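# Move bottle M9 from refrigerator bin to bench

## Task

Find the bottle marked M9 among the four in the refrigerator's bin, lift it out and set it upright on the bench, keep the remaining three upright inside the refrigerator, then close the refrigerator door. If no bottle carries the M9 marking, move none of them, close the door, and press the CALL button on the operator panel until it latches down.

## Robot and tools

Robot: two arms, left_arm and right_arm, each standing on its own carriage on one floor track. left_rail carries left_arm and is always the one at larger y; right_rail carries right_arm. Each arm base sits at x = 0, y = its carriage's position_m, z = 0.04 m, facing +x. Carriages stay roughly 0.7 m or more apart.

Frame: one scene frame fixed to the table. Table top is z = 0, +z up, +x is the direction the arms face, +y is to their left. The track runs along y at x = 0 (y = 0 at its middle); the table starts at x = 0.17 m. Positions in metres, velocities in m/s and rad/s, orientation as a wxyz quaternion.

A row: a flat list of 18 numbers, each in [-1, 1], covering both arms even if only one moves. Order: left_arm shoulder pan, shoulder lift, elbow, wrist 1, wrist 2, wrist 3, then gripper position, force_limit, speed; then the same nine for right_arm. The six joint values are offsets, not poses: they are measured from the Joint targets shown when the call begins (not from the previous row), so sending the same offset again moves further. Scale: 1.0 equals 1.481 rad for the two shoulder joints and 2.222 rad for elbow and the three wrists. Stated joint ranges: elbow -3.142 to 3.142 rad, all others -6.283 to 6.283 rad; a request more than 0.010 rad beyond a range is refused. To hold an arm still, send 0 for its joints and repeat its last gripper numbers (a 0 in the gripper fields is itself a command).

Gripper values are absolute settings: position +1 fully open (140 mm), about -0.8 pads touching, -1 closes until blocked. force_limit from -1 (about 14 N) to +1 (about 58 N); speed from -1 (about 30 mm/s) to +1 (about 250 mm/s); faster closing grips much harder. Both start at +1. The gripper's +z is the finger direction and it closes along its y axis; end_effector_position is the point between closed pads, fingertips about 33 mm further out. left_arm's fingers can fold: grip with the outer quarter of the pads, and avoid driving fingertips into surfaces. right_arm's fingers are rigid.

execute_actions: argument actions, a list holding one action (or empty to just look; images then come by default). An action may have rows (up to 15, one per 1/30 s step), steps (1 to 450, default 15, at least one per row), until (conditions on left_rail/right_rail fields, such as {"left_rail": {"position_status": ["!=", "moving"]}} or {"all": {"status": "ended"}}), and carriage commands. After the rows end, arms keep heading to the last row's target, so give long moves enough steps. cameras lists image names or ["all"].

Carriages: {"left_rail": {"position_m": ...}} sets a destination (left_rail -0.8 to 1.5 m, right_rail -1.5 to 0.8 m), with optional speed_m_s (0.01 to 1) and acceleration_factor (0.1 to 1), or {"stop": true}. After sending, run an action with until on position_status; let the carriage arrive before positioning its gripper. Status words: moving, done, contact_stop, time_out, stopped, stopped_with_arm, stopped_for_other_arm, stopped_for_other_carriage; position_answer taken or not_taken.

move: target is one 18-number row or a list of up to 15 rows, all offsets from the same Joint targets. speed in rad/s (0.01 to 3.14, default 0.5) for the joint travelling farthest; blend in rad rounds corners; stop_force (4 to 120 N) ends an arm's path on contact, use it with low speed for touching; zero resets its baseline; blocking=false returns early (then wait or stop before new rows). The result adds a move: line (done, off_target, moving, held, fault; limits=held if steps were withheld). Paths ignore obstacles and the other arm.

wait: seconds 0 to 10, arms hold last commands. stop: brakes a running move. zoom_image: camera plus region [x0, y0, x1, y1] in pixels, at most 504 square, of that camera's latest image; useful to read bottle lettering. zero_wrist_force: arm name. finished_scene: ends the scene for good.

Results: Joint positions and Joint velocities per arm (rail m, then six joints rad), Joint targets in the same order, Joint torques, Motor temperatures, Wrist force/torque in the gripper's axes, Tool commands, and per gripper object_status (0 moving, 1 blocked opening, 2 blocked closing meaning something is held, 3 reached position or pads met) and position_measured in counts (3 open, 230 pads touching). "joint command not followed" means the clearance check altered some steps; "joint sent to its limit" means a range end was reached.

Cameras: cam_high, cam_low, cam_bench_left, cam_bench_mid, cam_bench_right, cam_left_wrist, cam_right_wrist, all 896x504, with calibration given.

Avoid: dropping anything or setting it off the table (including the track or metal strip), which fails the task; hitting fixed or heavy objects; the arms or grippers pressing on each other; pushing stiffly into contacts, since about 150 N or a joint torque limit (290, 290, 132, 47.5, 47.5, 47.5 N m) stops that arm for 10 s; long stretched holds that overheat motors (85 °C brakes the arm); twisting or levering heavy loads on the gripper. Loose objects may occasionally get nudged.

Each tool is called after "Call:" as name(argument=value, ...), one argument or row to a line, values as JSON.

## Session

Call:
execute_actions(
  actions=[],
)

Scene clock: 0.00 s.
left_arm: end_effector_position=(+0.3563, +1.3613, +0.5790) position_measured=3 object_status=3 end_effector_quat_wxyz=(+0.000, +0.000, +1.000, +0.000) | right_arm: end_effector_position=(+0.3563, -1.2300, +0.5790) position_measured=3 object_status=3 end_effector_quat_wxyz=(+0.000, +0.000, +1.000, +0.000)
Joint positions: left_arm=[1.283 -0.281 -2.157 1.821 -1.235 -1.571 -0.281] | right_arm=[-1.309 -0.28 -2.157 1.821 -1.235 -1.571 -0.28]
Joint velocities: within noise
Joint torques (N m): no reading
Motor temperatures (°C): left_arm=[42 36 31 40 40 47] | right_arm=[40 45 31 39 41 32]
Wrist force (N): no reading
Wrist torque (N m): no reading
Wrist force, peak (N): no reading
Joint targets: left_arm=[1.283 -0.281 -2.157 1.821 -1.235 -1.571 -0.281] | right_arm=[-1.309 -0.280 -2.157 1.821 -1.235 -1.571 -0.280]
Tool commands: left_gripper/position=+1.0 left_gripper/force_limit=+1.0 left_gripper/speed=+1.0 right_gripper/position=+1.0 right_gripper/force_limit=+1.0 right_gripper/speed=+1.0
left_rail: position_m=1.283 position_status=done
right_rail: position_m=-1.309 position_status=done

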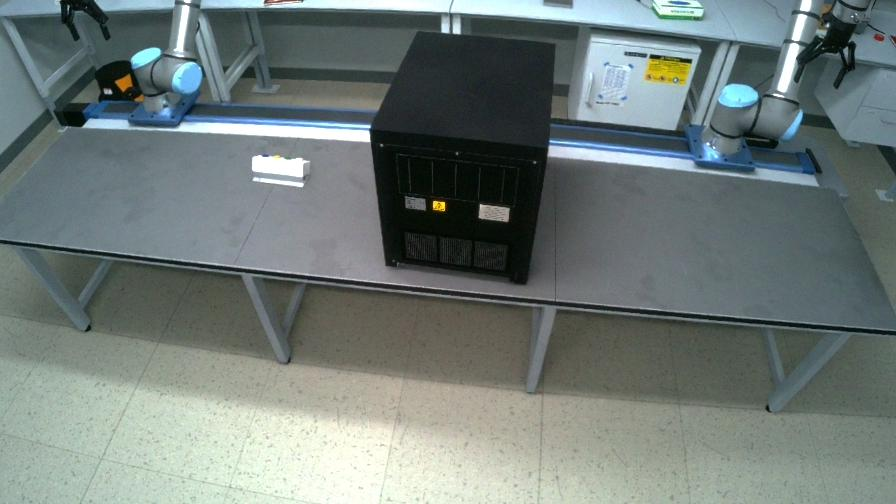

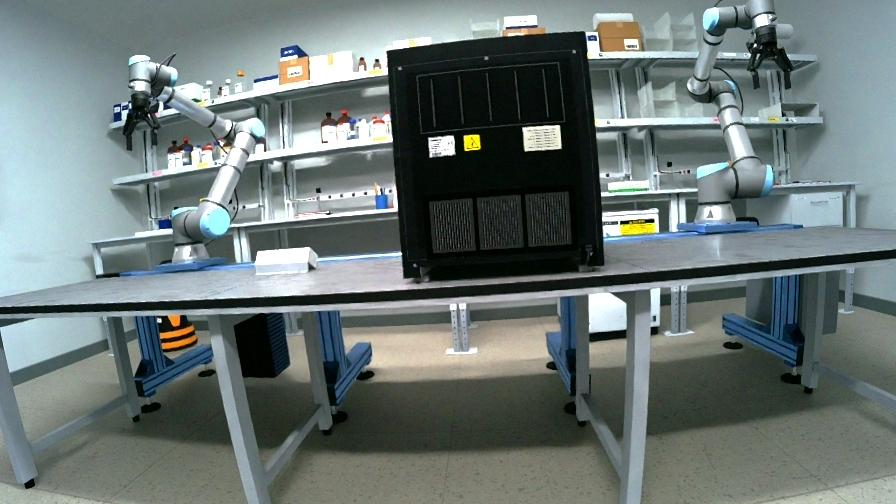

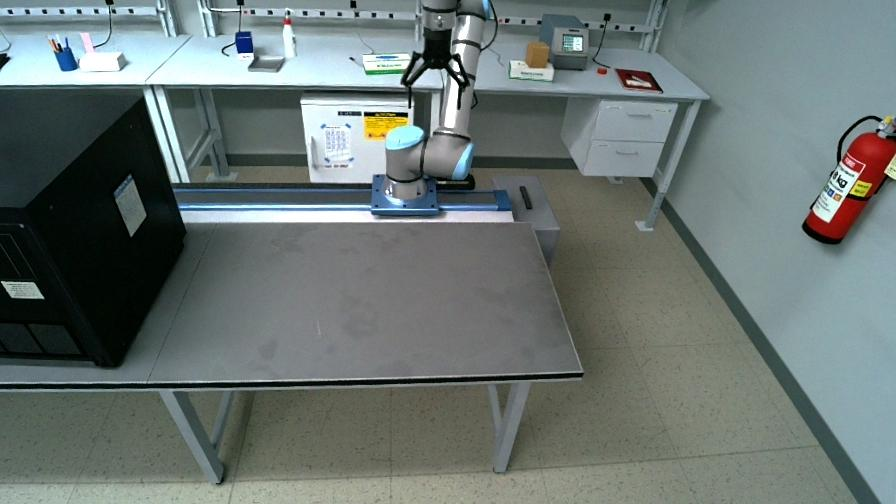

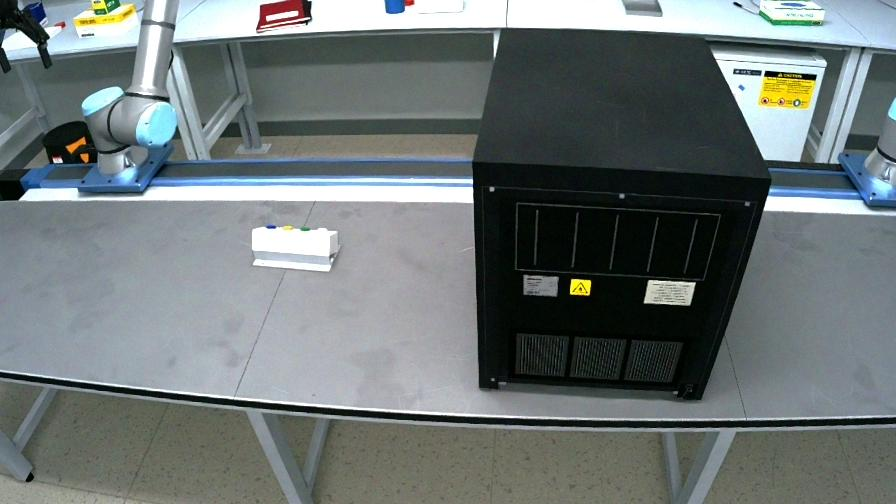

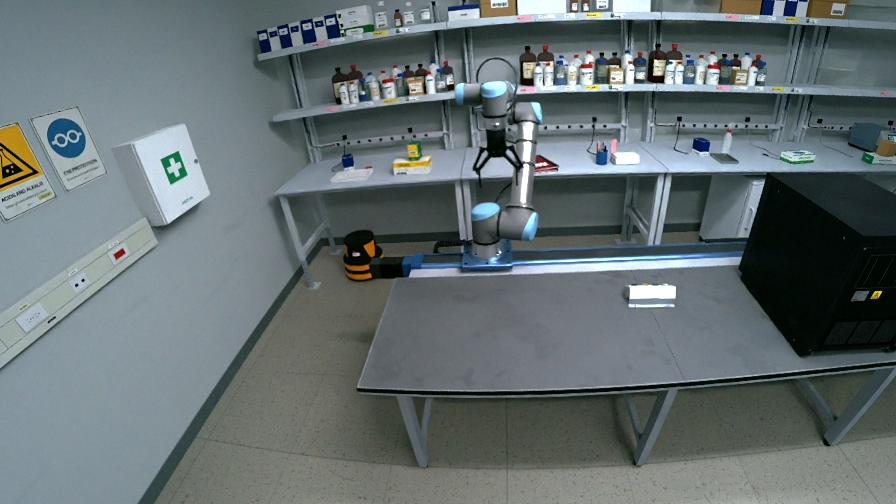

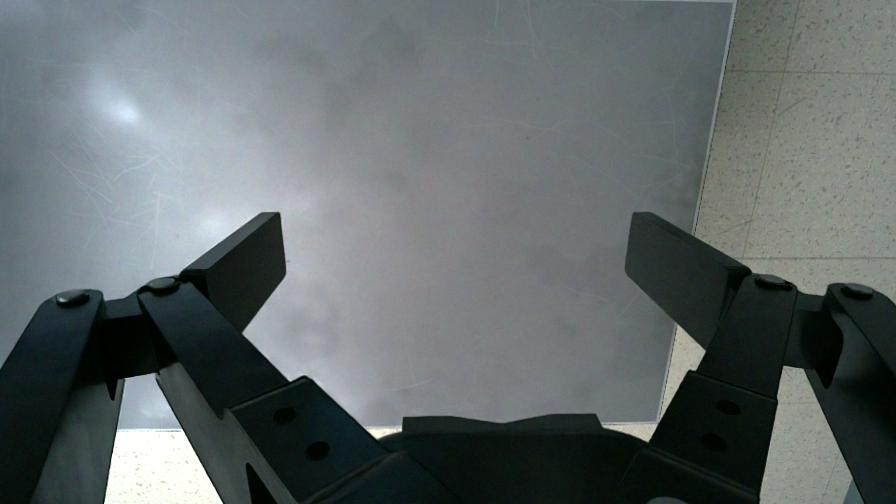

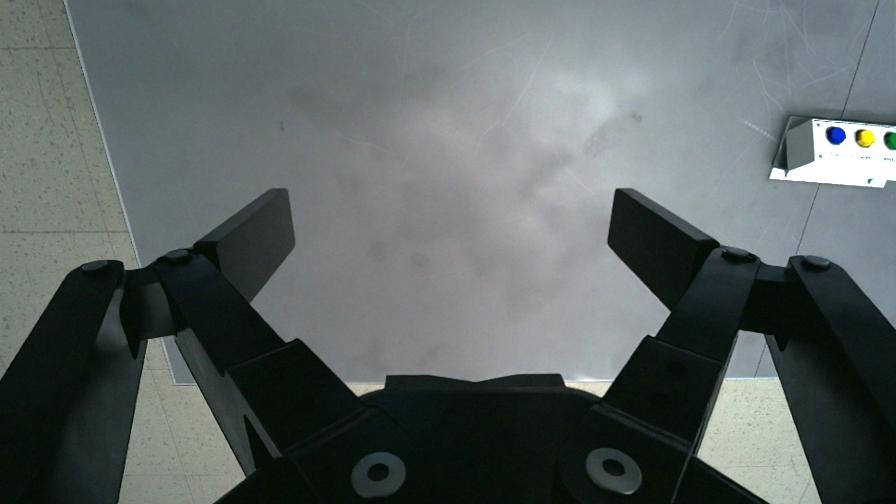

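Call:
move(
  target=[0,0,0,0,0,0,1,1,1, 0.9,0.505,0.1364,-0.473,-0.707,-0.581,1,1,1],
  speed=0.8,
  cameras=["cam_right_wrist"],
)

Scene clock: 120.20 s.
left_arm: end_effector_position=(+0.3563, +1.3613, +0.5790) position_measured=3 object_status=3 end_effector_quat_wxyz=(+0.000, +0.000, +1.000, +0.000) | right_arm: end_effector_position=(+0.4667, -0.8263, +0.4506) position_measured=3 object_status=3 end_effector_quat_wxyz=(+0.181, +0.684, -0.181, +0.683)
Joint positions: left_arm=[1.283 -0.281 -2.157 1.821 -1.235 -1.571 -0.28] | right_arm=[-1.309 1.052 -1.409 2.124 -2.286 -3.141 -1.571]
Joint torques (N m): left_arm=[-1.53 -0.04 -49.97 -4.92 0.06 -0.14] | right_arm=[15.97 -43.42 -29.72 -9.08 -6.46 -1.98]
Wrist force (N): left_arm=[-0.2 0.1 0.0] | right_arm=[-1.8 2.4 -1.8]
Wrist torque (N m): left_arm=[0.01 0.05 0.00] | right_arm=[0.63 0.34 0.45]
Wrist force, peak (N): left_arm=[-0.1 -0.6 0.2] | right_arm=[-2.9 1.9 -5.1]
Joint targets: left_arm=[1.283 -0.281 -2.157 1.821 -1.235 -1.571 -0.281] | right_arm=[-1.309 1.053 -1.409 2.124 -2.286 -3.142 -1.571]
left_rail: position_m=1.283 position_status=done
right_rail: position_m=-1.309 position_status=done
move: done
camera_calibration:
cam_right_wrist: T_world_to_cam=[[-0.511696, -0.859145, 0.00604556, -0.46928], [-0.343705, 0.198247, -0.917914, 0.72292], [0.787422, -0.471771, -0.396734, -0.393116], [0, 0, 0, 1]] pos_world=[0.31789, -0.731957, 0.510453]
Images, in order (width x height): cam_right_wrist 896x504.

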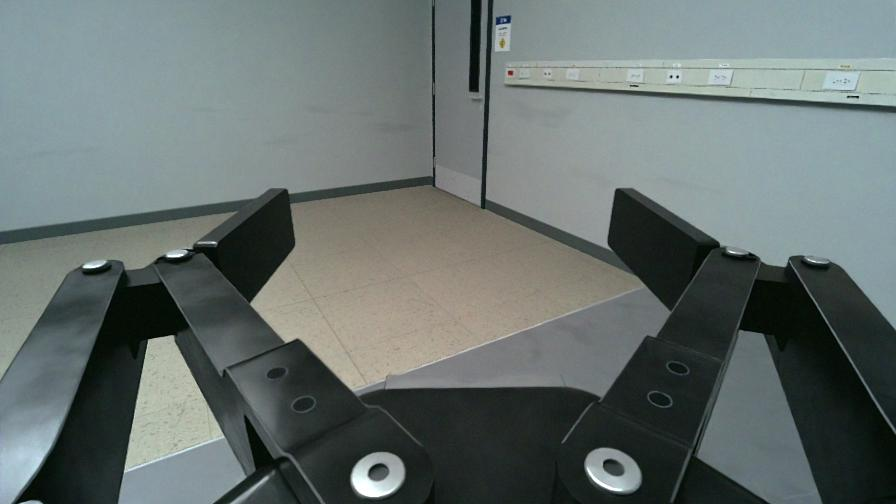

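Call:
move(
  target=[0,0,0,0,0,0,1,1,1, 0.42,0,0,0,0,0,1,1,1],
  speed=0.8,
)

Call:
execute_actions(
  actions=[
    {"right_rail": {"position_m": -0.75, "speed_m_s": 0.4}, "steps": 200, "until": {"right_rail": {"position_status": ["!=", "moving"]}}},
  ],
  cameras=["cam_right_wrist"],
)

Scene clock: 128.63 s.
left_arm: end_effector_position=(+0.3563, +1.3613, +0.5790) position_measured=3 object_status=3 end_effector_quat_wxyz=(+0.000, +0.000, +1.000, +0.000) | right_arm: end_effector_position=(+0.0982, -0.6447, +0.4506) position_measured=3 object_status=3 end_effector_quat_wxyz=(-0.036, +0.706, +0.037, +0.706)
Joint positions: left_arm=[1.283 -0.281 -2.157 1.821 -1.235 -1.571 -0.28] | right_arm=[-1.309 1.674 -1.409 2.124 -2.286 -3.142 -1.571]
Joint torques (N m): left_arm=[0.12 -0.25 -50.19 -4.55 0.13 -0.31] | right_arm=[15.51 -55.24 -32.53 -8.83 -5.78 -2.24]
Wrist force (N): left_arm=[-0.1 -0.2 -0.1] | right_arm=[-1.4 2.7 -1.6]
Wrist torque (N m): left_arm=[-0.05 0.03 0.00] | right_arm=[0.72 0.28 0.44]
Wrist force, peak (N): left_arm=[0.1 -0.6 0.0] | right_arm=[-1.5 2.1 -6.3]
Joint targets: left_arm=[1.283 -0.281 -2.157 1.821 -1.235 -1.571 -0.281] | right_arm=[-1.309 1.675 -1.409 2.124 -2.286 -3.142 -1.571]
left_rail: position_m=1.283 position_status=done
right_rail: position_m=-1.309 position_status=done
move: done

Scene clock: 130.77 s.
left_arm: end_effector_position=(+0.3563, +1.3613, +0.5790) position_measured=3 object_status=3 end_effector_quat_wxyz=(+0.000, +0.000, +1.000, +0.000) | right_arm: end_effector_position=(+0.0980, -0.0860, +0.4506) position_measured=3 object_status=3 end_effector_quat_wxyz=(-0.037, +0.706, +0.037, +0.706)
Joint positions: left_arm=[1.283 -0.281 -2.157 1.821 -1.235 -1.571 -0.28] | right_arm=[-0.75 1.675 -1.409 2.124 -2.286 -3.142 -1.571]
Joint torques (N m): left_arm=[0.63 1.21 -50.36 -4.66 0.35 -0.42] | right_arm=[2.57 -60.61 -38.37 -8.21 -4.86 -2.25]
Wrist force (N): left_arm=[-0.1 -0.2 0.0] | right_arm=[-1.4 2.1 -1.8]
Wrist torque (N m): left_arm=[-0.03 0.03 0.00] | right_arm=[0.59 0.26 0.43]
Wrist force, peak (N): left_arm=[0.0 -0.5 -0.3] | right_arm=[-1.3 4.8 -2.0]
Joint targets: left_arm=[1.283 -0.281 -2.157 1.821 -1.235 -1.571 -0.281] | right_arm=[-0.750 1.675 -1.409 2.124 -2.286 -3.142 -1.571]
Tool commands: left_gripper/position=+1.0 left_gripper/force_limit=+1.0 left_gripper/speed=+1.0 right_gripper/position=+1.0 right_gripper/force_limit=+1.0 right_gripper/speed=+1.0
left_rail: position_m=1.283 position_status=done
right_rail: position_m=-0.750 speed_m_s=0.40 position_status=done
camera_calibration:
cam_right_wrist: T_world_to_cam=[[0.0851098, -0.996352, 0.00628702, -0.0924314], [-0.394511, -0.0394926, -0.918042, 0.433993], [0.914941, 0.075654, -0.396433, 0.280871], [0, 0, 0, 1]] pos_world=[-0.0778982, -0.0962037, 0.510351]
Images, in order (width x height): cam_right_wrist 896x504.

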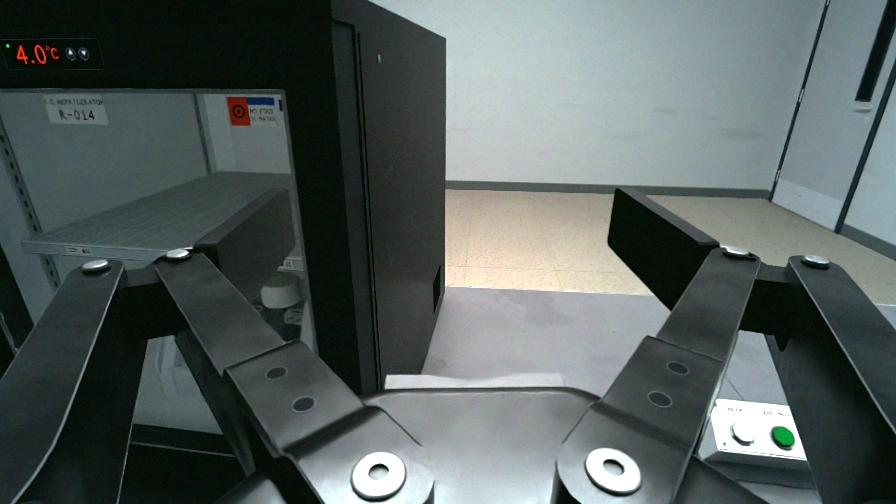

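Call:
execute_actions(
  actions=[
    {"right_rail": {"position_m": -0.5}, "steps": 200, "until": {"right_rail": {"position_status": ["!=", "moving"]}}},
  ],
  cameras=["cam_right_wrist"],
)

Scene clock: 135.27 s.
left_arm: end_effector_position=(+0.3563, +1.3613, +0.5790) position_measured=3 object_status=3 end_effector_quat_wxyz=(+0.000, +0.000, +1.000, +0.000) | right_arm: end_effector_position=(+0.0980, +0.1639, +0.4506) position_measured=3 object_status=3 end_effector_quat_wxyz=(-0.037, +0.706, +0.037, +0.706)
Joint positions: left_arm=[1.283 -0.281 -2.157 1.821 -1.235 -1.571 -0.28] | right_arm=[-0.5 1.675 -1.409 2.124 -2.286 -3.142 -1.571]
Joint torques (N m): left_arm=[0.18 0.2 -50.14 -4.57 0.34 -0.37] | right_arm=[-9.31 -59.33 -44.67 -6.74 -2.73 -2.26]
Wrist force (N): left_arm=[-0.2 -0.1 0.0] | right_arm=[-1.4 2.2 -2.0]
Wrist torque (N m): left_arm=[-0.02 0.04 0.00] | right_arm=[0.60 0.27 0.44]
Wrist force, peak (N): left_arm=[-0.5 -0.4 -0.1] | right_arm=[-1.4 4.5 -1.7]
Joint targets: left_arm=[1.283 -0.281 -2.157 1.821 -1.235 -1.571 -0.281] | right_arm=[-0.500 1.675 -1.409 2.124 -2.286 -3.142 -1.571]
Tool commands: left_gripper/position=+1.0 left_gripper/force_limit=+1.0 left_gripper/speed=+1.0 right_gripper/position=+1.0 right_gripper/force_limit=+1.0 right_gripper/speed=+1.0
left_rail: position_m=1.283 position_status=done
right_rail: position_m=-0.500 speed_m_s=0.40 position_status=done
camera_calibration:
cam_right_wrist: T_world_to_cam=[[0.0851098, -0.996352, 0.00628702, 0.156657], [-0.394511, -0.0394926, -0.918042, 0.443866], [0.914941, 0.075654, -0.396433, 0.261957], [0, 0, 0, 1]] pos_world=[-0.0778982, 0.153796, 0.510351]
Images, in order (width x height): cam_right_wrist 896x504.

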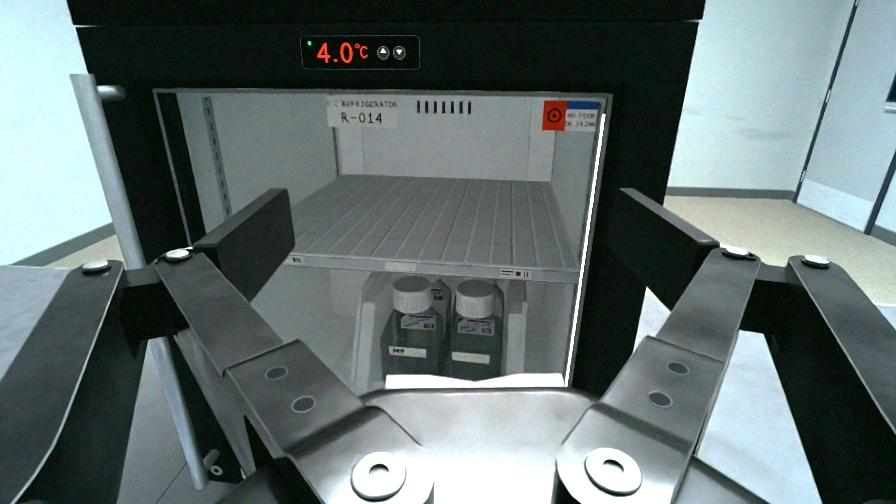

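Call:
zoom_image(
  camera="cam_right_wrist",
  region=[350, 260, 550, 380],
)

Call:
zoom_image(
  camera="cam_right_wrist",
  region=[50, 50, 450, 500],
)

Scaled by 2.520 from the camera's 896x504 image, which has a finer 1280x720 frame.

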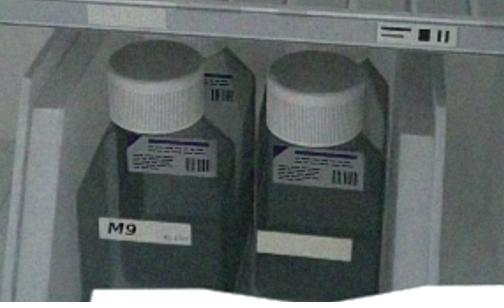

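Scaled by 1.120 from the camera's 896x504 image, which has a finer 1280x720 frame.

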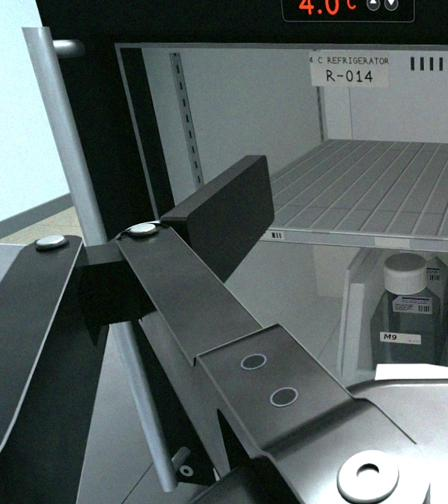

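Call:
move(
  target=[0,0,0,0,0,0,1,1,1, 0,0.2123,0.0405,-0.1818,0,0,1,1,1],
  speed=0.6,
  cameras=["cam_right_wrist"],
)

Call:
execute_actions(
  actions=[
    {"right_rail": {"position_m": -0.36}, "steps": 200, "until": {"right_rail": {"position_status": ["!=", "moving"]}}},
  ],
  cameras=["cam_right_wrist"],
)

Scene clock: 215.00 s.
left_arm: end_effector_position=(+0.3563, +1.3613, +0.5790) position_measured=3 object_status=3 end_effector_quat_wxyz=(+0.000, +0.000, +1.000, +0.000) | right_arm: end_effector_position=(+0.0980, +0.1639, +0.2509) position_measured=3 object_status=3 end_effector_quat_wxyz=(-0.036, +0.706, +0.037, +0.706)
Joint positions: left_arm=[1.283 -0.281 -2.157 1.821 -1.235 -1.571 -0.28] | right_arm=[-0.5 1.675 -1.095 2.214 -2.69 -3.142 -1.571]
Joint torques (N m): left_arm=[-2.78 1.34 -49.57 -4.58 0.41 -0.48] | right_arm=[9.37 -54.5 -15.61 -8.58 -0.4 -1.69]
Wrist force (N): left_arm=[0.2 0.0 0.4] | right_arm=[-1.1 2.3 -1.4]
Wrist torque (N m): left_arm=[0.00 -0.05 0.00] | right_arm=[0.62 0.20 0.42]
Wrist force, peak (N): left_arm=[-0.1 -0.1 -0.6] | right_arm=[-4.0 2.6 -1.4]
Joint targets: left_arm=[1.283 -0.281 -2.157 1.821 -1.235 -1.571 -0.281] | right_arm=[-0.500 1.675 -1.094 2.214 -2.690 -3.142 -1.571]
left_rail: position_m=1.283 position_status=done
right_rail: position_m=-0.500 speed_m_s=0.40 position_status=done
move: done
camera_calibration:
cam_right_wrist: T_world_to_cam=[[0.0851223, -0.996347, 0.00683117, 0.157743], [-0.394476, -0.0399961, -0.918035, 0.26061], [0.914955, 0.0754505, -0.39644, 0.182824], [0, 0, 0, 1]] pos_world=[-0.0778982, 0.153796, 0.31065]
Images, in order (width x height): cam_right_wrist 896x504.

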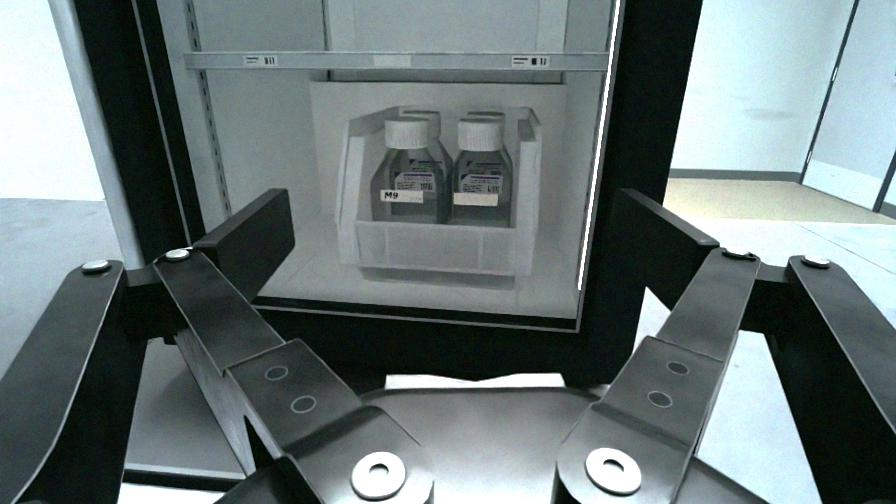

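Scene clock: 216.07 s.
left_arm: end_effector_position=(+0.3563, +1.3613, +0.5790) position_measured=3 object_status=3 end_effector_quat_wxyz=(+0.000, +0.000, +1.000, +0.000) | right_arm: end_effector_position=(+0.0980, +0.3038, +0.2507) position_measured=3 object_status=3 end_effector_quat_wxyz=(-0.036, +0.706, +0.037, +0.706)
Joint positions: left_arm=[1.283 -0.281 -2.157 1.821 -1.235 -1.571 -0.28] | right_arm=[-0.36 1.675 -1.094 2.214 -2.69 -3.142 -1.571]
Joint torques (N m): left_arm=[-0.68 -0.53 -49.71 -4.37 0.3 -0.39] | right_arm=[4.25 -70.51 -30.47 -8.59 -0.58 -1.54]
Wrist force (N): left_arm=[-0.2 -0.1 0.0] | right_arm=[-1.0 2.6 -1.7]
Wrist torque (N m): left_arm=[-0.01 0.05 0.00] | right_arm=[0.69 0.17 0.42]
Wrist force, peak (N): left_arm=[-0.1 -0.6 -0.1] | right_arm=[-1.4 4.6 -2.3]
Joint targets: left_arm=[1.283 -0.281 -2.157 1.821 -1.235 -1.571 -0.281] | right_arm=[-0.360 1.675 -1.094 2.214 -2.690 -3.142 -1.571]
Tool commands: left_gripper/position=+1.0 left_gripper/force_limit=+1.0 left_gripper/speed=+1.0 right_gripper/position=+1.0 right_gripper/force_limit=+1.0 right_gripper/speed=+1.0
left_rail: position_m=1.283 position_status=done
right_rail: position_m=-0.360 speed_m_s=0.40 position_status=done
camera_calibration:
cam_right_wrist: T_world_to_cam=[[0.0851607, -0.996343, 0.00692301, 0.297107], [-0.394468, -0.0400954, -0.918034, 0.266052], [0.914955, 0.0754496, -0.39644, 0.172189], [0, 0, 0, 1]] pos_world=[-0.0778983, 0.293696, 0.31045]
Images, in order (width x height): cam_right_wrist 896x504.

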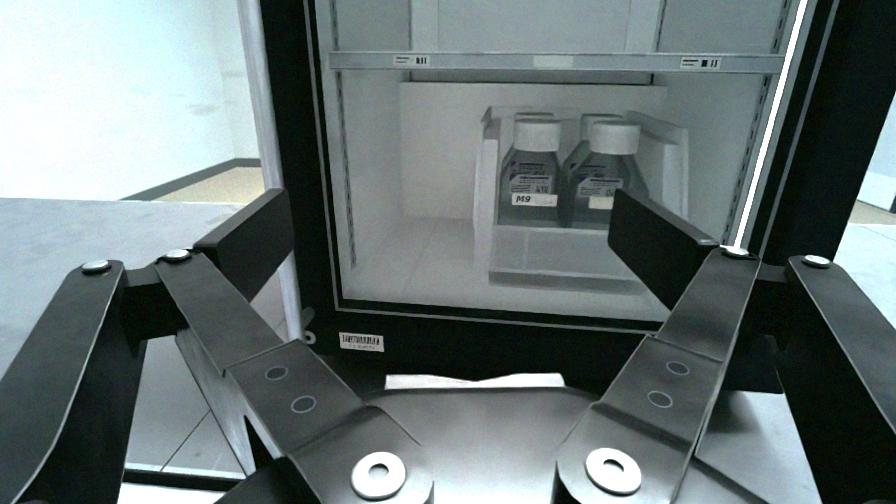

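Call:
zoom_image(
  camera="cam_right_wrist",
  region=[460, 90, 700, 300],
)

Scaled by 2.100 from the camera's 896x504 image, which has a finer 1280x720 frame.

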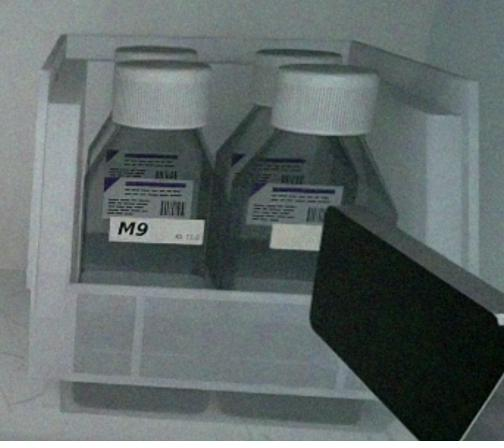

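Call:
zoom_image(
  camera="cam_right_wrist",
  region=[200, 0, 400, 200],
)

Call:
zoom_image(
  camera="cam_right_wrist",
  region=[240, 200, 480, 400],
)

Scaled by 2.520 from the camera's 896x504 image, which has a finer 1280x720 frame.

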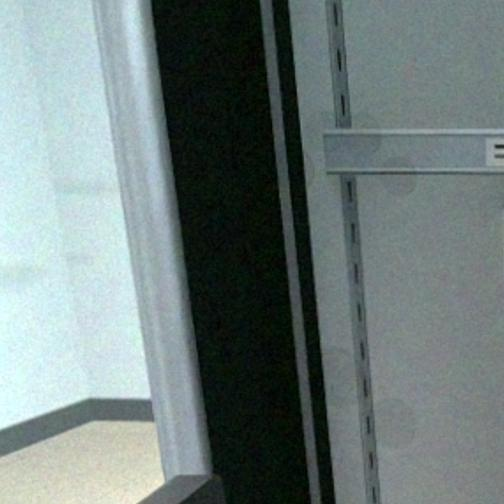

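Scaled by 2.100 from the camera's 896x504 image, which has a finer 1280x720 frame.

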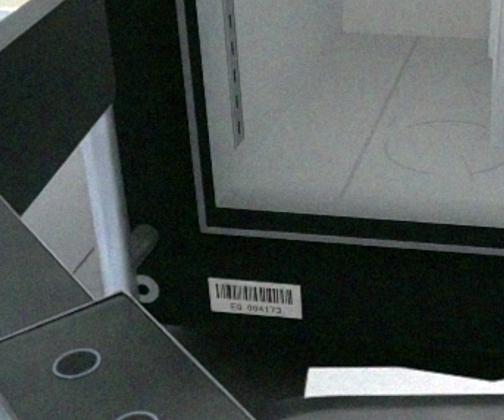

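Call:
execute_actions(
  actions=[
    {"right_rail": {"position_m": -0.46}, "steps": 200, "until": {"right_rail": {"position_status": ["!=", "moving"]}}},
  ],
  cameras=["cam_right_wrist"],
)

Call:
zoom_image(
  camera="cam_right_wrist",
  region=[50, 0, 250, 200],
)

Call:
zoom_image(
  camera="cam_right_wrist",
  region=[100, 200, 340, 400],
)

Scene clock: 257.73 s.
left_arm: end_effector_position=(+0.3563, +1.3613, +0.5790) position_measured=3 object_status=3 end_effector_quat_wxyz=(+0.000, +0.000, +1.000, +0.000) | right_arm: end_effector_position=(+0.0980, +0.2039, +0.2507) position_measured=3 object_status=3 end_effector_quat_wxyz=(-0.036, +0.706, +0.037, +0.706)
Joint positions: left_arm=[1.283 -0.281 -2.157 1.821 -1.235 -1.571 -0.28] | right_arm=[-0.46 1.675 -1.094 2.214 -2.69 -3.142 -1.571]
Joint torques (N m): left_arm=[-0.66 -1.45 -49.33 -4 0.37 -0.66] | right_arm=[-4.95 -72.02 -18.55 -8.32 -3.08 -1.82]
Wrist force (N): left_arm=[0.0 -0.1 0.2] | right_arm=[-1.4 2.6 -1.7]
Wrist torque (N m): left_arm=[-0.02 0.00 0.00] | right_arm=[0.68 0.27 0.43]
Wrist force, peak (N): left_arm=[-0.3 -0.5 -0.4] | right_arm=[-1.4 4.8 -1.9]
Joint targets: left_arm=[1.283 -0.281 -2.157 1.821 -1.235 -1.571 -0.281] | right_arm=[-0.460 1.675 -1.094 2.214 -2.690 -3.142 -1.571]
Tool commands: left_gripper/position=+1.0 left_gripper/force_limit=+1.0 left_gripper/speed=+1.0 right_gripper/position=+1.0 right_gripper/force_limit=+1.0 right_gripper/speed=+1.0
left_rail: position_m=1.283 position_status=done
right_rail: position_m=-0.460 speed_m_s=0.40 position_status=done
camera_calibration:
cam_right_wrist: T_world_to_cam=[[0.0851223, -0.996347, 0.00683117, 0.197598], [-0.394476, -0.0399961, -0.918035, 0.262118], [0.914955, 0.0754505, -0.39644, 0.179766], [0, 0, 0, 1]] pos_world=[-0.0778982, 0.193796, 0.31055]
Images, in order (width x height): cam_right_wrist 896x504.

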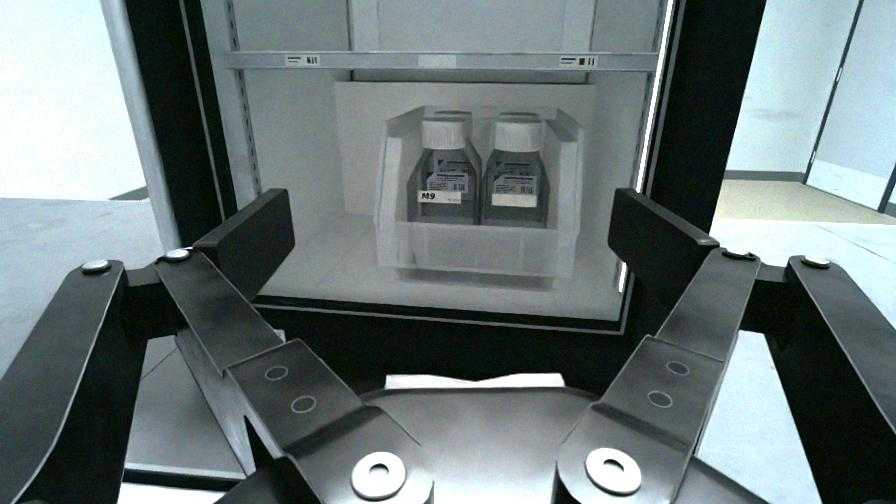

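Scaled by 2.520 from the camera's 896x504 image, which has a finer 1280x720 frame.

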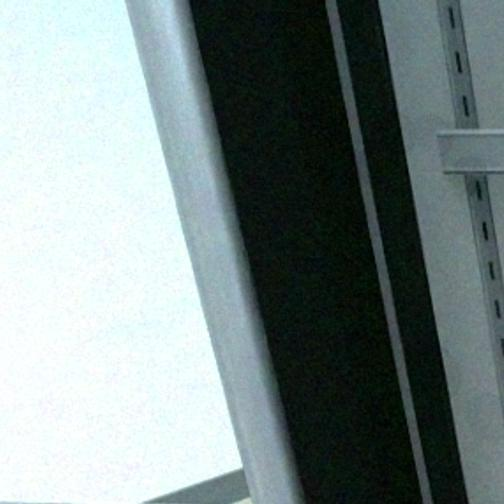

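Scaled by 2.100 from the camera's 896x504 image, which has a finer 1280x720 frame.

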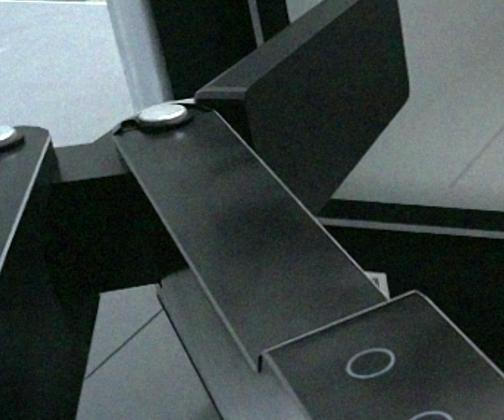

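Call:
execute_actions(
  actions=[
    {"right_rail": {"position_m": -1.25}, "steps": 200, "until": {"right_rail": {"position_status": ["!=", "moving"]}}},
  ],
)

Call:
move(
  target=[-0.9581,0.4795,0.1902,0.1972,0.3878,0.1265,-0.15,0,-0.5, 0,0,0,0,0,0,1,1,1],
  speed=0.8,
)

Call:
move(
  target=[-0.4254,0,0,0,0,0,-0.15,0,-0.5, 0,0,0,0,0,0,1,1,1],
  speed=0.6,
  cameras=["cam_left_wrist", "cam_bench_left"],
)

Scene clock: 365.53 s.
left_arm: end_effector_position=(+0.3563, +1.3613, +0.5790) position_measured=3 object_status=3 end_effector_quat_wxyz=(+0.000, +0.000, +1.000, +0.000) | right_arm: end_effector_position=(+0.0980, -0.5862, +0.2507) position_measured=3 object_status=3 end_effector_quat_wxyz=(-0.036, +0.706, +0.037, +0.706)
Joint positions: left_arm=[1.283 -0.281 -2.157 1.821 -1.235 -1.571 -0.28] | right_arm=[-1.25 1.675 -1.094 2.214 -2.69 -3.142 -1.571]
Joint torques (N m): left_arm=[-1.21 2.25 -48.8 -4.15 0.93 -1.09] | right_arm=[5.73 -60.38 -28.78 -7.6 -4.96 -1.69]
Wrist force (N): left_arm=[-0.1 0.0 0.1] | right_arm=[-1.0 2.4 -1.8]
Wrist torque (N m): left_arm=[0.01 0.03 0.00] | right_arm=[0.66 0.17 0.42]
Wrist force, peak (N): left_arm=[-0.6 -0.4 -0.2] | right_arm=[-1.6 4.3 -2.2]
Joint targets: left_arm=[1.283 -0.281 -2.157 1.821 -1.235 -1.571 -0.281] | right_arm=[-1.250 1.675 -1.094 2.214 -2.690 -3.142 -1.571]
Tool commands: left_gripper/position=+1.0 left_gripper/force_limit=+1.0 left_gripper/speed=+1.0 right_gripper/position=+1.0 right_gripper/force_limit=+1.0 right_gripper/speed=+1.0
left_rail: position_m=1.283 position_status=done
right_rail: position_m=-1.250 speed_m_s=0.40 position_status=done

Scene clock: 368.13 s.
left_arm: end_effector_position=(+0.3965, +0.9757, +0.3001) position_measured=148 object_status=3 end_effector_quat_wxyz=(-0.203, +0.678, +0.202, +0.677) | right_arm: end_effector_position=(+0.0980, -0.5862, +0.2507) position_measured=3 object_status=3 end_effector_quat_wxyz=(-0.036, +0.706, +0.037, +0.706)
Joint positions: left_arm=[1.283 -1.699 -1.447 2.243 -0.797 -0.709 0.001] | right_arm=[-1.25 1.675 -1.094 2.214 -2.69 -3.142 -1.571]
Joint torques (N m): left_arm=[-17.08 -28.07 -19 5.35 3.24 2.75] | right_arm=[-17.31 -63.6 -33.35 -7.59 -3.98 -1.97]
Wrist force (N): left_arm=[1.6 -0.5 1.2] | right_arm=[-1.4 2.2 -1.6]
Wrist torque (N m): left_arm=[0.11 -0.84 0.20] | right_arm=[0.59 0.27 0.43]
Wrist force, peak (N): left_arm=[1.7 2.1 -2.4] | right_arm=[-1.4 2.8 -1.9]
Joint targets: left_arm=[1.283 -1.700 -1.447 2.244 -0.797 -0.709 0.001] | right_arm=[-1.250 1.675 -1.094 2.214 -2.690 -3.142 -1.571]
left_rail: position_m=1.283 position_status=done
right_rail: position_m=-1.250 speed_m_s=0.40 position_status=done
move: done

Scene clock: 369.93 s.
left_arm: end_effector_position=(+0.1395, +0.8010, +0.3000) position_measured=148 object_status=3 end_effector_quat_wxyz=(+0.017, +0.707, -0.018, +0.707) | right_arm: end_effector_position=(+0.0980, -0.5862, +0.2507) position_measured=3 object_status=3 end_effector_quat_wxyz=(-0.036, +0.706, +0.037, +0.706)
Joint positions: left_arm=[1.283 -2.33 -1.447 2.244 -0.797 -0.709 0.001] | right_arm=[-1.25 1.675 -1.094 2.214 -2.69 -3.142 -1.571]
Joint torques (N m): left_arm=[-16.35 -34.23 -27.35 5.12 3.22 2.47] | right_arm=[-18.07 -62.72 -34.23 -7.48 -4.02 -1.78]
Wrist force (N): left_arm=[1.8 -0.6 1.2] | right_arm=[-1.5 2.7 -1.7]
Wrist torque (N m): left_arm=[0.07 -0.89 0.22] | right_arm=[0.71 0.29 0.43]
Wrist force, peak (N): left_arm=[1.5 -0.1 3.8] | right_arm=[-1.4 2.7 -1.8]
Joint targets: left_arm=[1.283 -2.330 -1.447 2.244 -0.797 -0.709 0.001] | right_arm=[-1.250 1.675 -1.094 2.214 -2.690 -3.142 -1.571]
left_rail: position_m=1.283 position_status=done
right_rail: position_m=-1.250 speed_m_s=0.40 position_status=done
move: done
camera_calibration:
cam_left_wrist: T_world_to_cam=[[-0.0802997, -0.99675, -0.00648381, 0.816352], [-0.324312, 0.0322769, -0.945399, 0.298977], [0.942536, -0.0738125, -0.32585, 0.208921], [0, 0, 0, 1]] pos_world=[-0.0344006, 0.819469, 0.356023]
Images, in order (width x height): cam_bench_left 896x504, cam_left_wrist 896x504.

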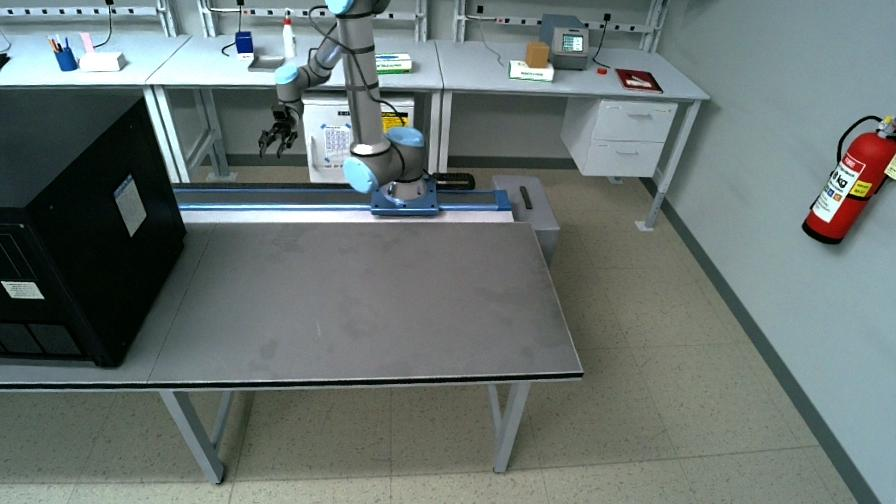

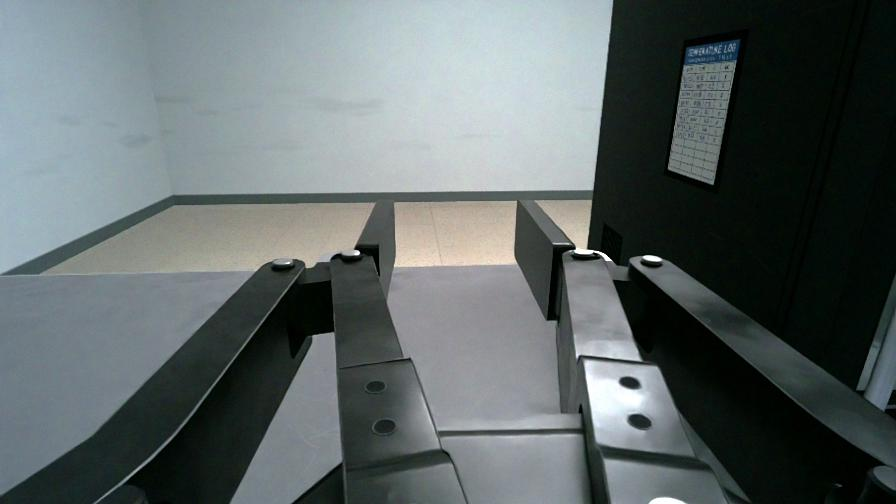

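Call:
execute_actions(
  actions=[
    {"left_rail": {"position_m": 1.05, "speed_m_s": 0.4}, "steps": 200, "until": {"left_rail": {"position_status": ["!=", "moving"]}}},
  ],
  cameras=["cam_left_wrist"],
)

Call:
execute_actions(
  actions=[
    {"left_rail": {"position_m": 0.95}, "steps": 200, "until": {"left_rail": {"position_status": ["!=", "moving"]}}},
  ],
  cameras=["cam_left_wrist"],
)

Call:
zoom_image(
  camera="cam_left_wrist",
  region=[350, 0, 600, 250],
)

Scene clock: 376.47 s.
left_arm: end_effector_position=(+0.1393, +0.5683, +0.3001) position_measured=148 object_status=3 end_effector_quat_wxyz=(+0.017, +0.707, -0.018, +0.707) | right_arm: end_effector_position=(+0.0980, -0.5862, +0.2507) position_measured=3 object_status=3 end_effector_quat_wxyz=(-0.036, +0.706, +0.037, +0.706)
Joint positions: left_arm=[1.05 -2.33 -1.447 2.244 -0.797 -0.709 0.001] | right_arm=[-1.25 1.675 -1.094 2.214 -2.69 -3.142 -1.571]
Joint torques (N m): left_arm=[-9.16 -44.67 -35.81 4.13 2.53 2.32] | right_arm=[-17.68 -63.29 -31.96 -6.67 -2.28 -1.64]
Wrist force (N): left_arm=[1.9 -0.7 1.0] | right_arm=[-1.2 2.2 -1.6]
Wrist torque (N m): left_arm=[0.05 -0.91 0.22] | right_arm=[0.60 0.22 0.43]
Wrist force, peak (N): left_arm=[1.9 -2.4 1.5] | right_arm=[-1.9 2.6 -2.0]
Joint targets: left_arm=[1.050 -2.330 -1.447 2.244 -0.797 -0.709 0.001] | right_arm=[-1.250 1.675 -1.094 2.214 -2.690 -3.142 -1.571]
Tool commands: left_gripper/position=-0.15 left_gripper/force_limit=+0.0 left_gripper/speed=-0.5 right_gripper/position=+1.0 right_gripper/force_limit=+1.0 right_gripper/speed=+1.0
left_rail: position_m=1.050 speed_m_s=0.40 position_status=done
right_rail: position_m=-1.250 speed_m_s=0.40 position_status=done
camera_calibration:
cam_left_wrist: T_world_to_cam=[[-0.0806109, -0.996725, -0.00647159, 0.584363], [-0.324295, 0.032366, -0.945402, 0.306373], [0.942515, -0.074111, -0.325842, 0.192105], [0, 0, 0, 1]] pos_world=[-0.0346009, 0.58677, 0.356023]
Images, in order (width x height): cam_left_wrist 896x504.

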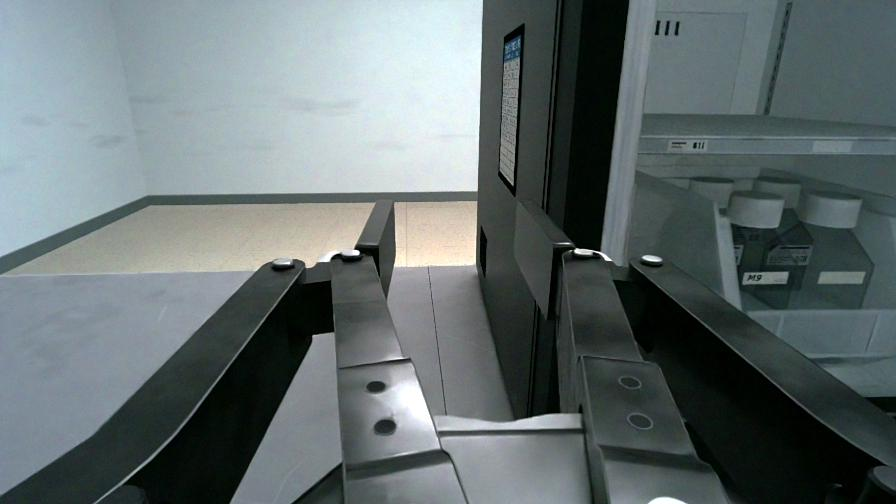

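Scene clock: 377.40 s.
left_arm: end_effector_position=(+0.1393, +0.4683, +0.3001) position_measured=148 object_status=3 end_effector_quat_wxyz=(+0.017, +0.707, -0.018, +0.707) | right_arm: end_effector_position=(+0.0980, -0.5862, +0.2507) position_measured=3 object_status=3 end_effector_quat_wxyz=(-0.036, +0.706, +0.037, +0.706)
Joint positions: left_arm=[0.95 -2.33 -1.447 2.244 -0.797 -0.709 0.001] | right_arm=[-1.25 1.675 -1.094 2.214 -2.69 -3.142 -1.571]
Joint torques (N m): left_arm=[-8.98 -44.06 -28.68 3.62 2.22 2.41] | right_arm=[-18.21 -62.13 -32.66 -6.57 -2.01 -1.64]
Wrist force (N): left_arm=[1.7 -0.8 1.4] | right_arm=[-1.5 2.3 -1.7]
Wrist torque (N m): left_arm=[0.03 -0.87 0.22] | right_arm=[0.63 0.29 0.42]
Wrist force, peak (N): left_arm=[1.9 -2.6 1.3] | right_arm=[-1.6 2.6 -1.8]
Joint targets: left_arm=[0.950 -2.330 -1.447 2.244 -0.797 -0.709 0.001] | right_arm=[-1.250 1.675 -1.094 2.214 -2.690 -3.142 -1.571]
Tool commands: left_gripper/position=-0.15 left_gripper/force_limit=+0.0 left_gripper/speed=-0.5 right_gripper/position=+1.0 right_gripper/force_limit=+1.0 right_gripper/speed=+1.0
left_rail: position_m=0.950 speed_m_s=0.40 position_status=done
right_rail: position_m=-1.250 speed_m_s=0.40 position_status=done
camera_calibration:
cam_left_wrist: T_world_to_cam=[[-0.0806109, -0.996725, -0.00647159, 0.484691], [-0.324295, 0.032366, -0.945402, 0.309609], [0.942515, -0.074111, -0.325842, 0.184694], [0, 0, 0, 1]] pos_world=[-0.0346009, 0.48677, 0.356023]
Images, in order (width x height): cam_left_wrist 896x504.

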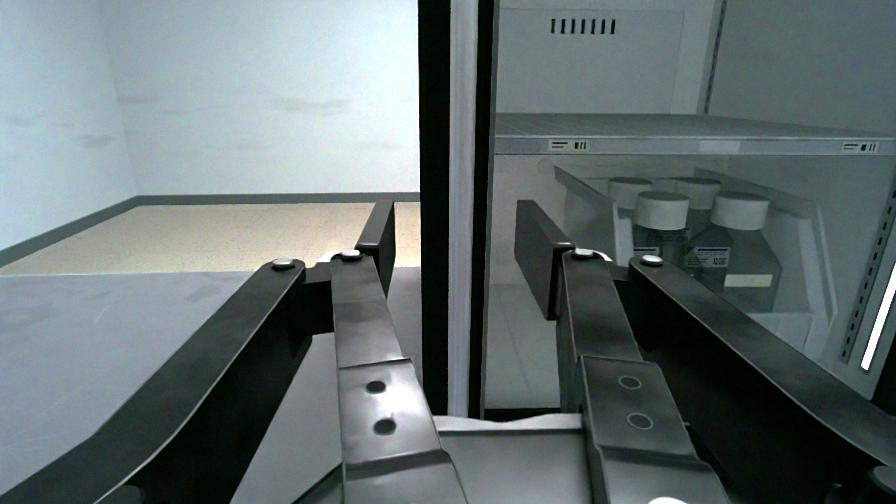

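Scaled by 2.016 from the camera's 896x504 image, which has a finer 1280x720 frame.

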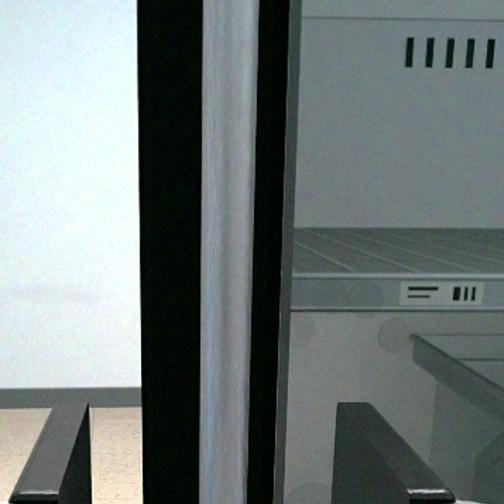

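Call:
move(
  target=[0.0768,-0.01985,0.01553,-0.0023,0.0512,0,-0.15,0,-0.5, 0,0,0,0,0,0,1,1,1],
  speed=0.2,
  stop_force=15,
  cameras=["cam_left_wrist"],
)

Call:
zoom_image(
  camera="cam_left_wrist",
  region=[330, 100, 630, 400],
)

Scene clock: 406.77 s.
left_arm: end_effector_position=(+0.2054, +0.4644, +0.3000) position_measured=148 object_status=3 end_effector_quat_wxyz=(+0.017, +0.707, -0.018, +0.707) | right_arm: end_effector_position=(+0.0980, -0.5862, +0.2507) position_measured=3 object_status=3 end_effector_quat_wxyz=(-0.036, +0.706, +0.037, +0.706)
Joint positions: left_arm=[0.95 -2.216 -1.476 2.278 -0.802 -0.595 0.001] | right_arm=[-1.25 1.675 -1.094 2.214 -2.69 -3.142 -1.571]
Joint torques (N m): left_arm=[14.85 -44.72 -19.84 -1.49 3.53 2.28] | right_arm=[-18.23 -61.45 -32.83 -5.96 -0.23 -1.46]
Wrist force (N): left_arm=[1.7 0.0 1.2] | right_arm=[-1.2 2.6 -1.7]
Wrist torque (N m): left_arm=[0.21 -0.91 0.20] | right_arm=[0.68 0.23 0.42]
Wrist force, peak (N): left_arm=[1.9 -0.2 2.4] | right_arm=[-1.2 2.9 -1.9]
Joint targets: left_arm=[0.950 -2.216 -1.476 2.278 -0.802 -0.595 0.001] | right_arm=[-1.250 1.675 -1.094 2.214 -2.690 -3.142 -1.571]
left_rail: position_m=0.950 speed_m_s=0.40 position_status=done
right_rail: position_m=-1.250 speed_m_s=0.40 position_status=done
move: done
camera_calibration:
cam_left_wrist: T_world_to_cam=[[-0.0806109, -0.996725, -0.00647159, 0.486231], [-0.324295, 0.032366, -0.945402, 0.331168], [0.942515, -0.074111, -0.325842, 0.122112], [0, 0, 0, 1]] pos_world=[0.0314991, 0.48297, 0.356023]
Images, in order (width x height): cam_left_wrist 896x504.

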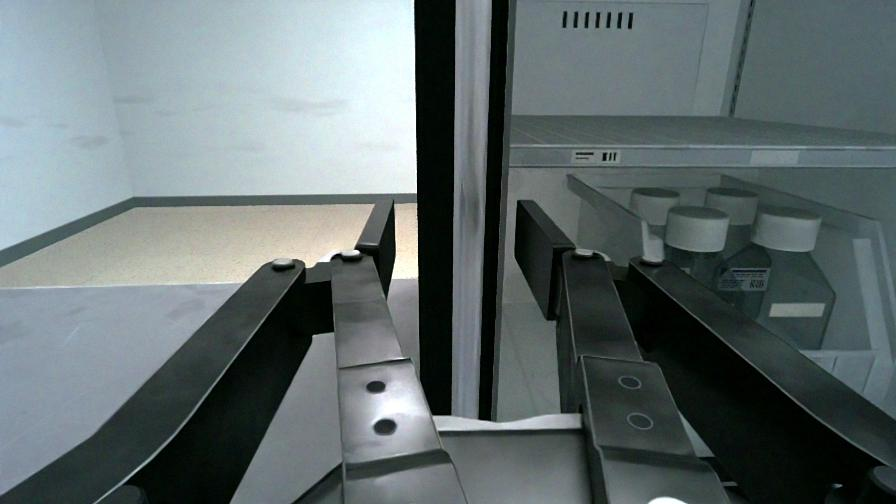

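Scaled by 1.680 from the camera's 896x504 image, which has a finer 1280x720 frame.

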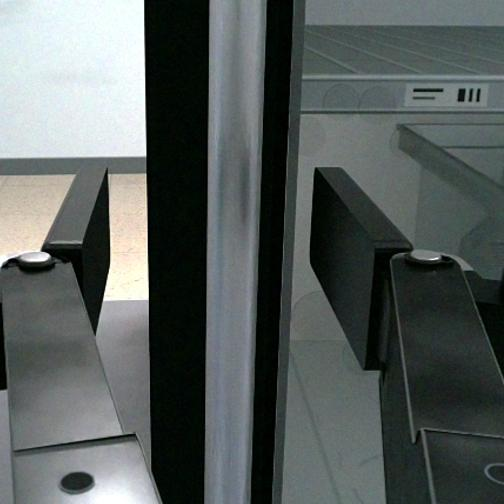

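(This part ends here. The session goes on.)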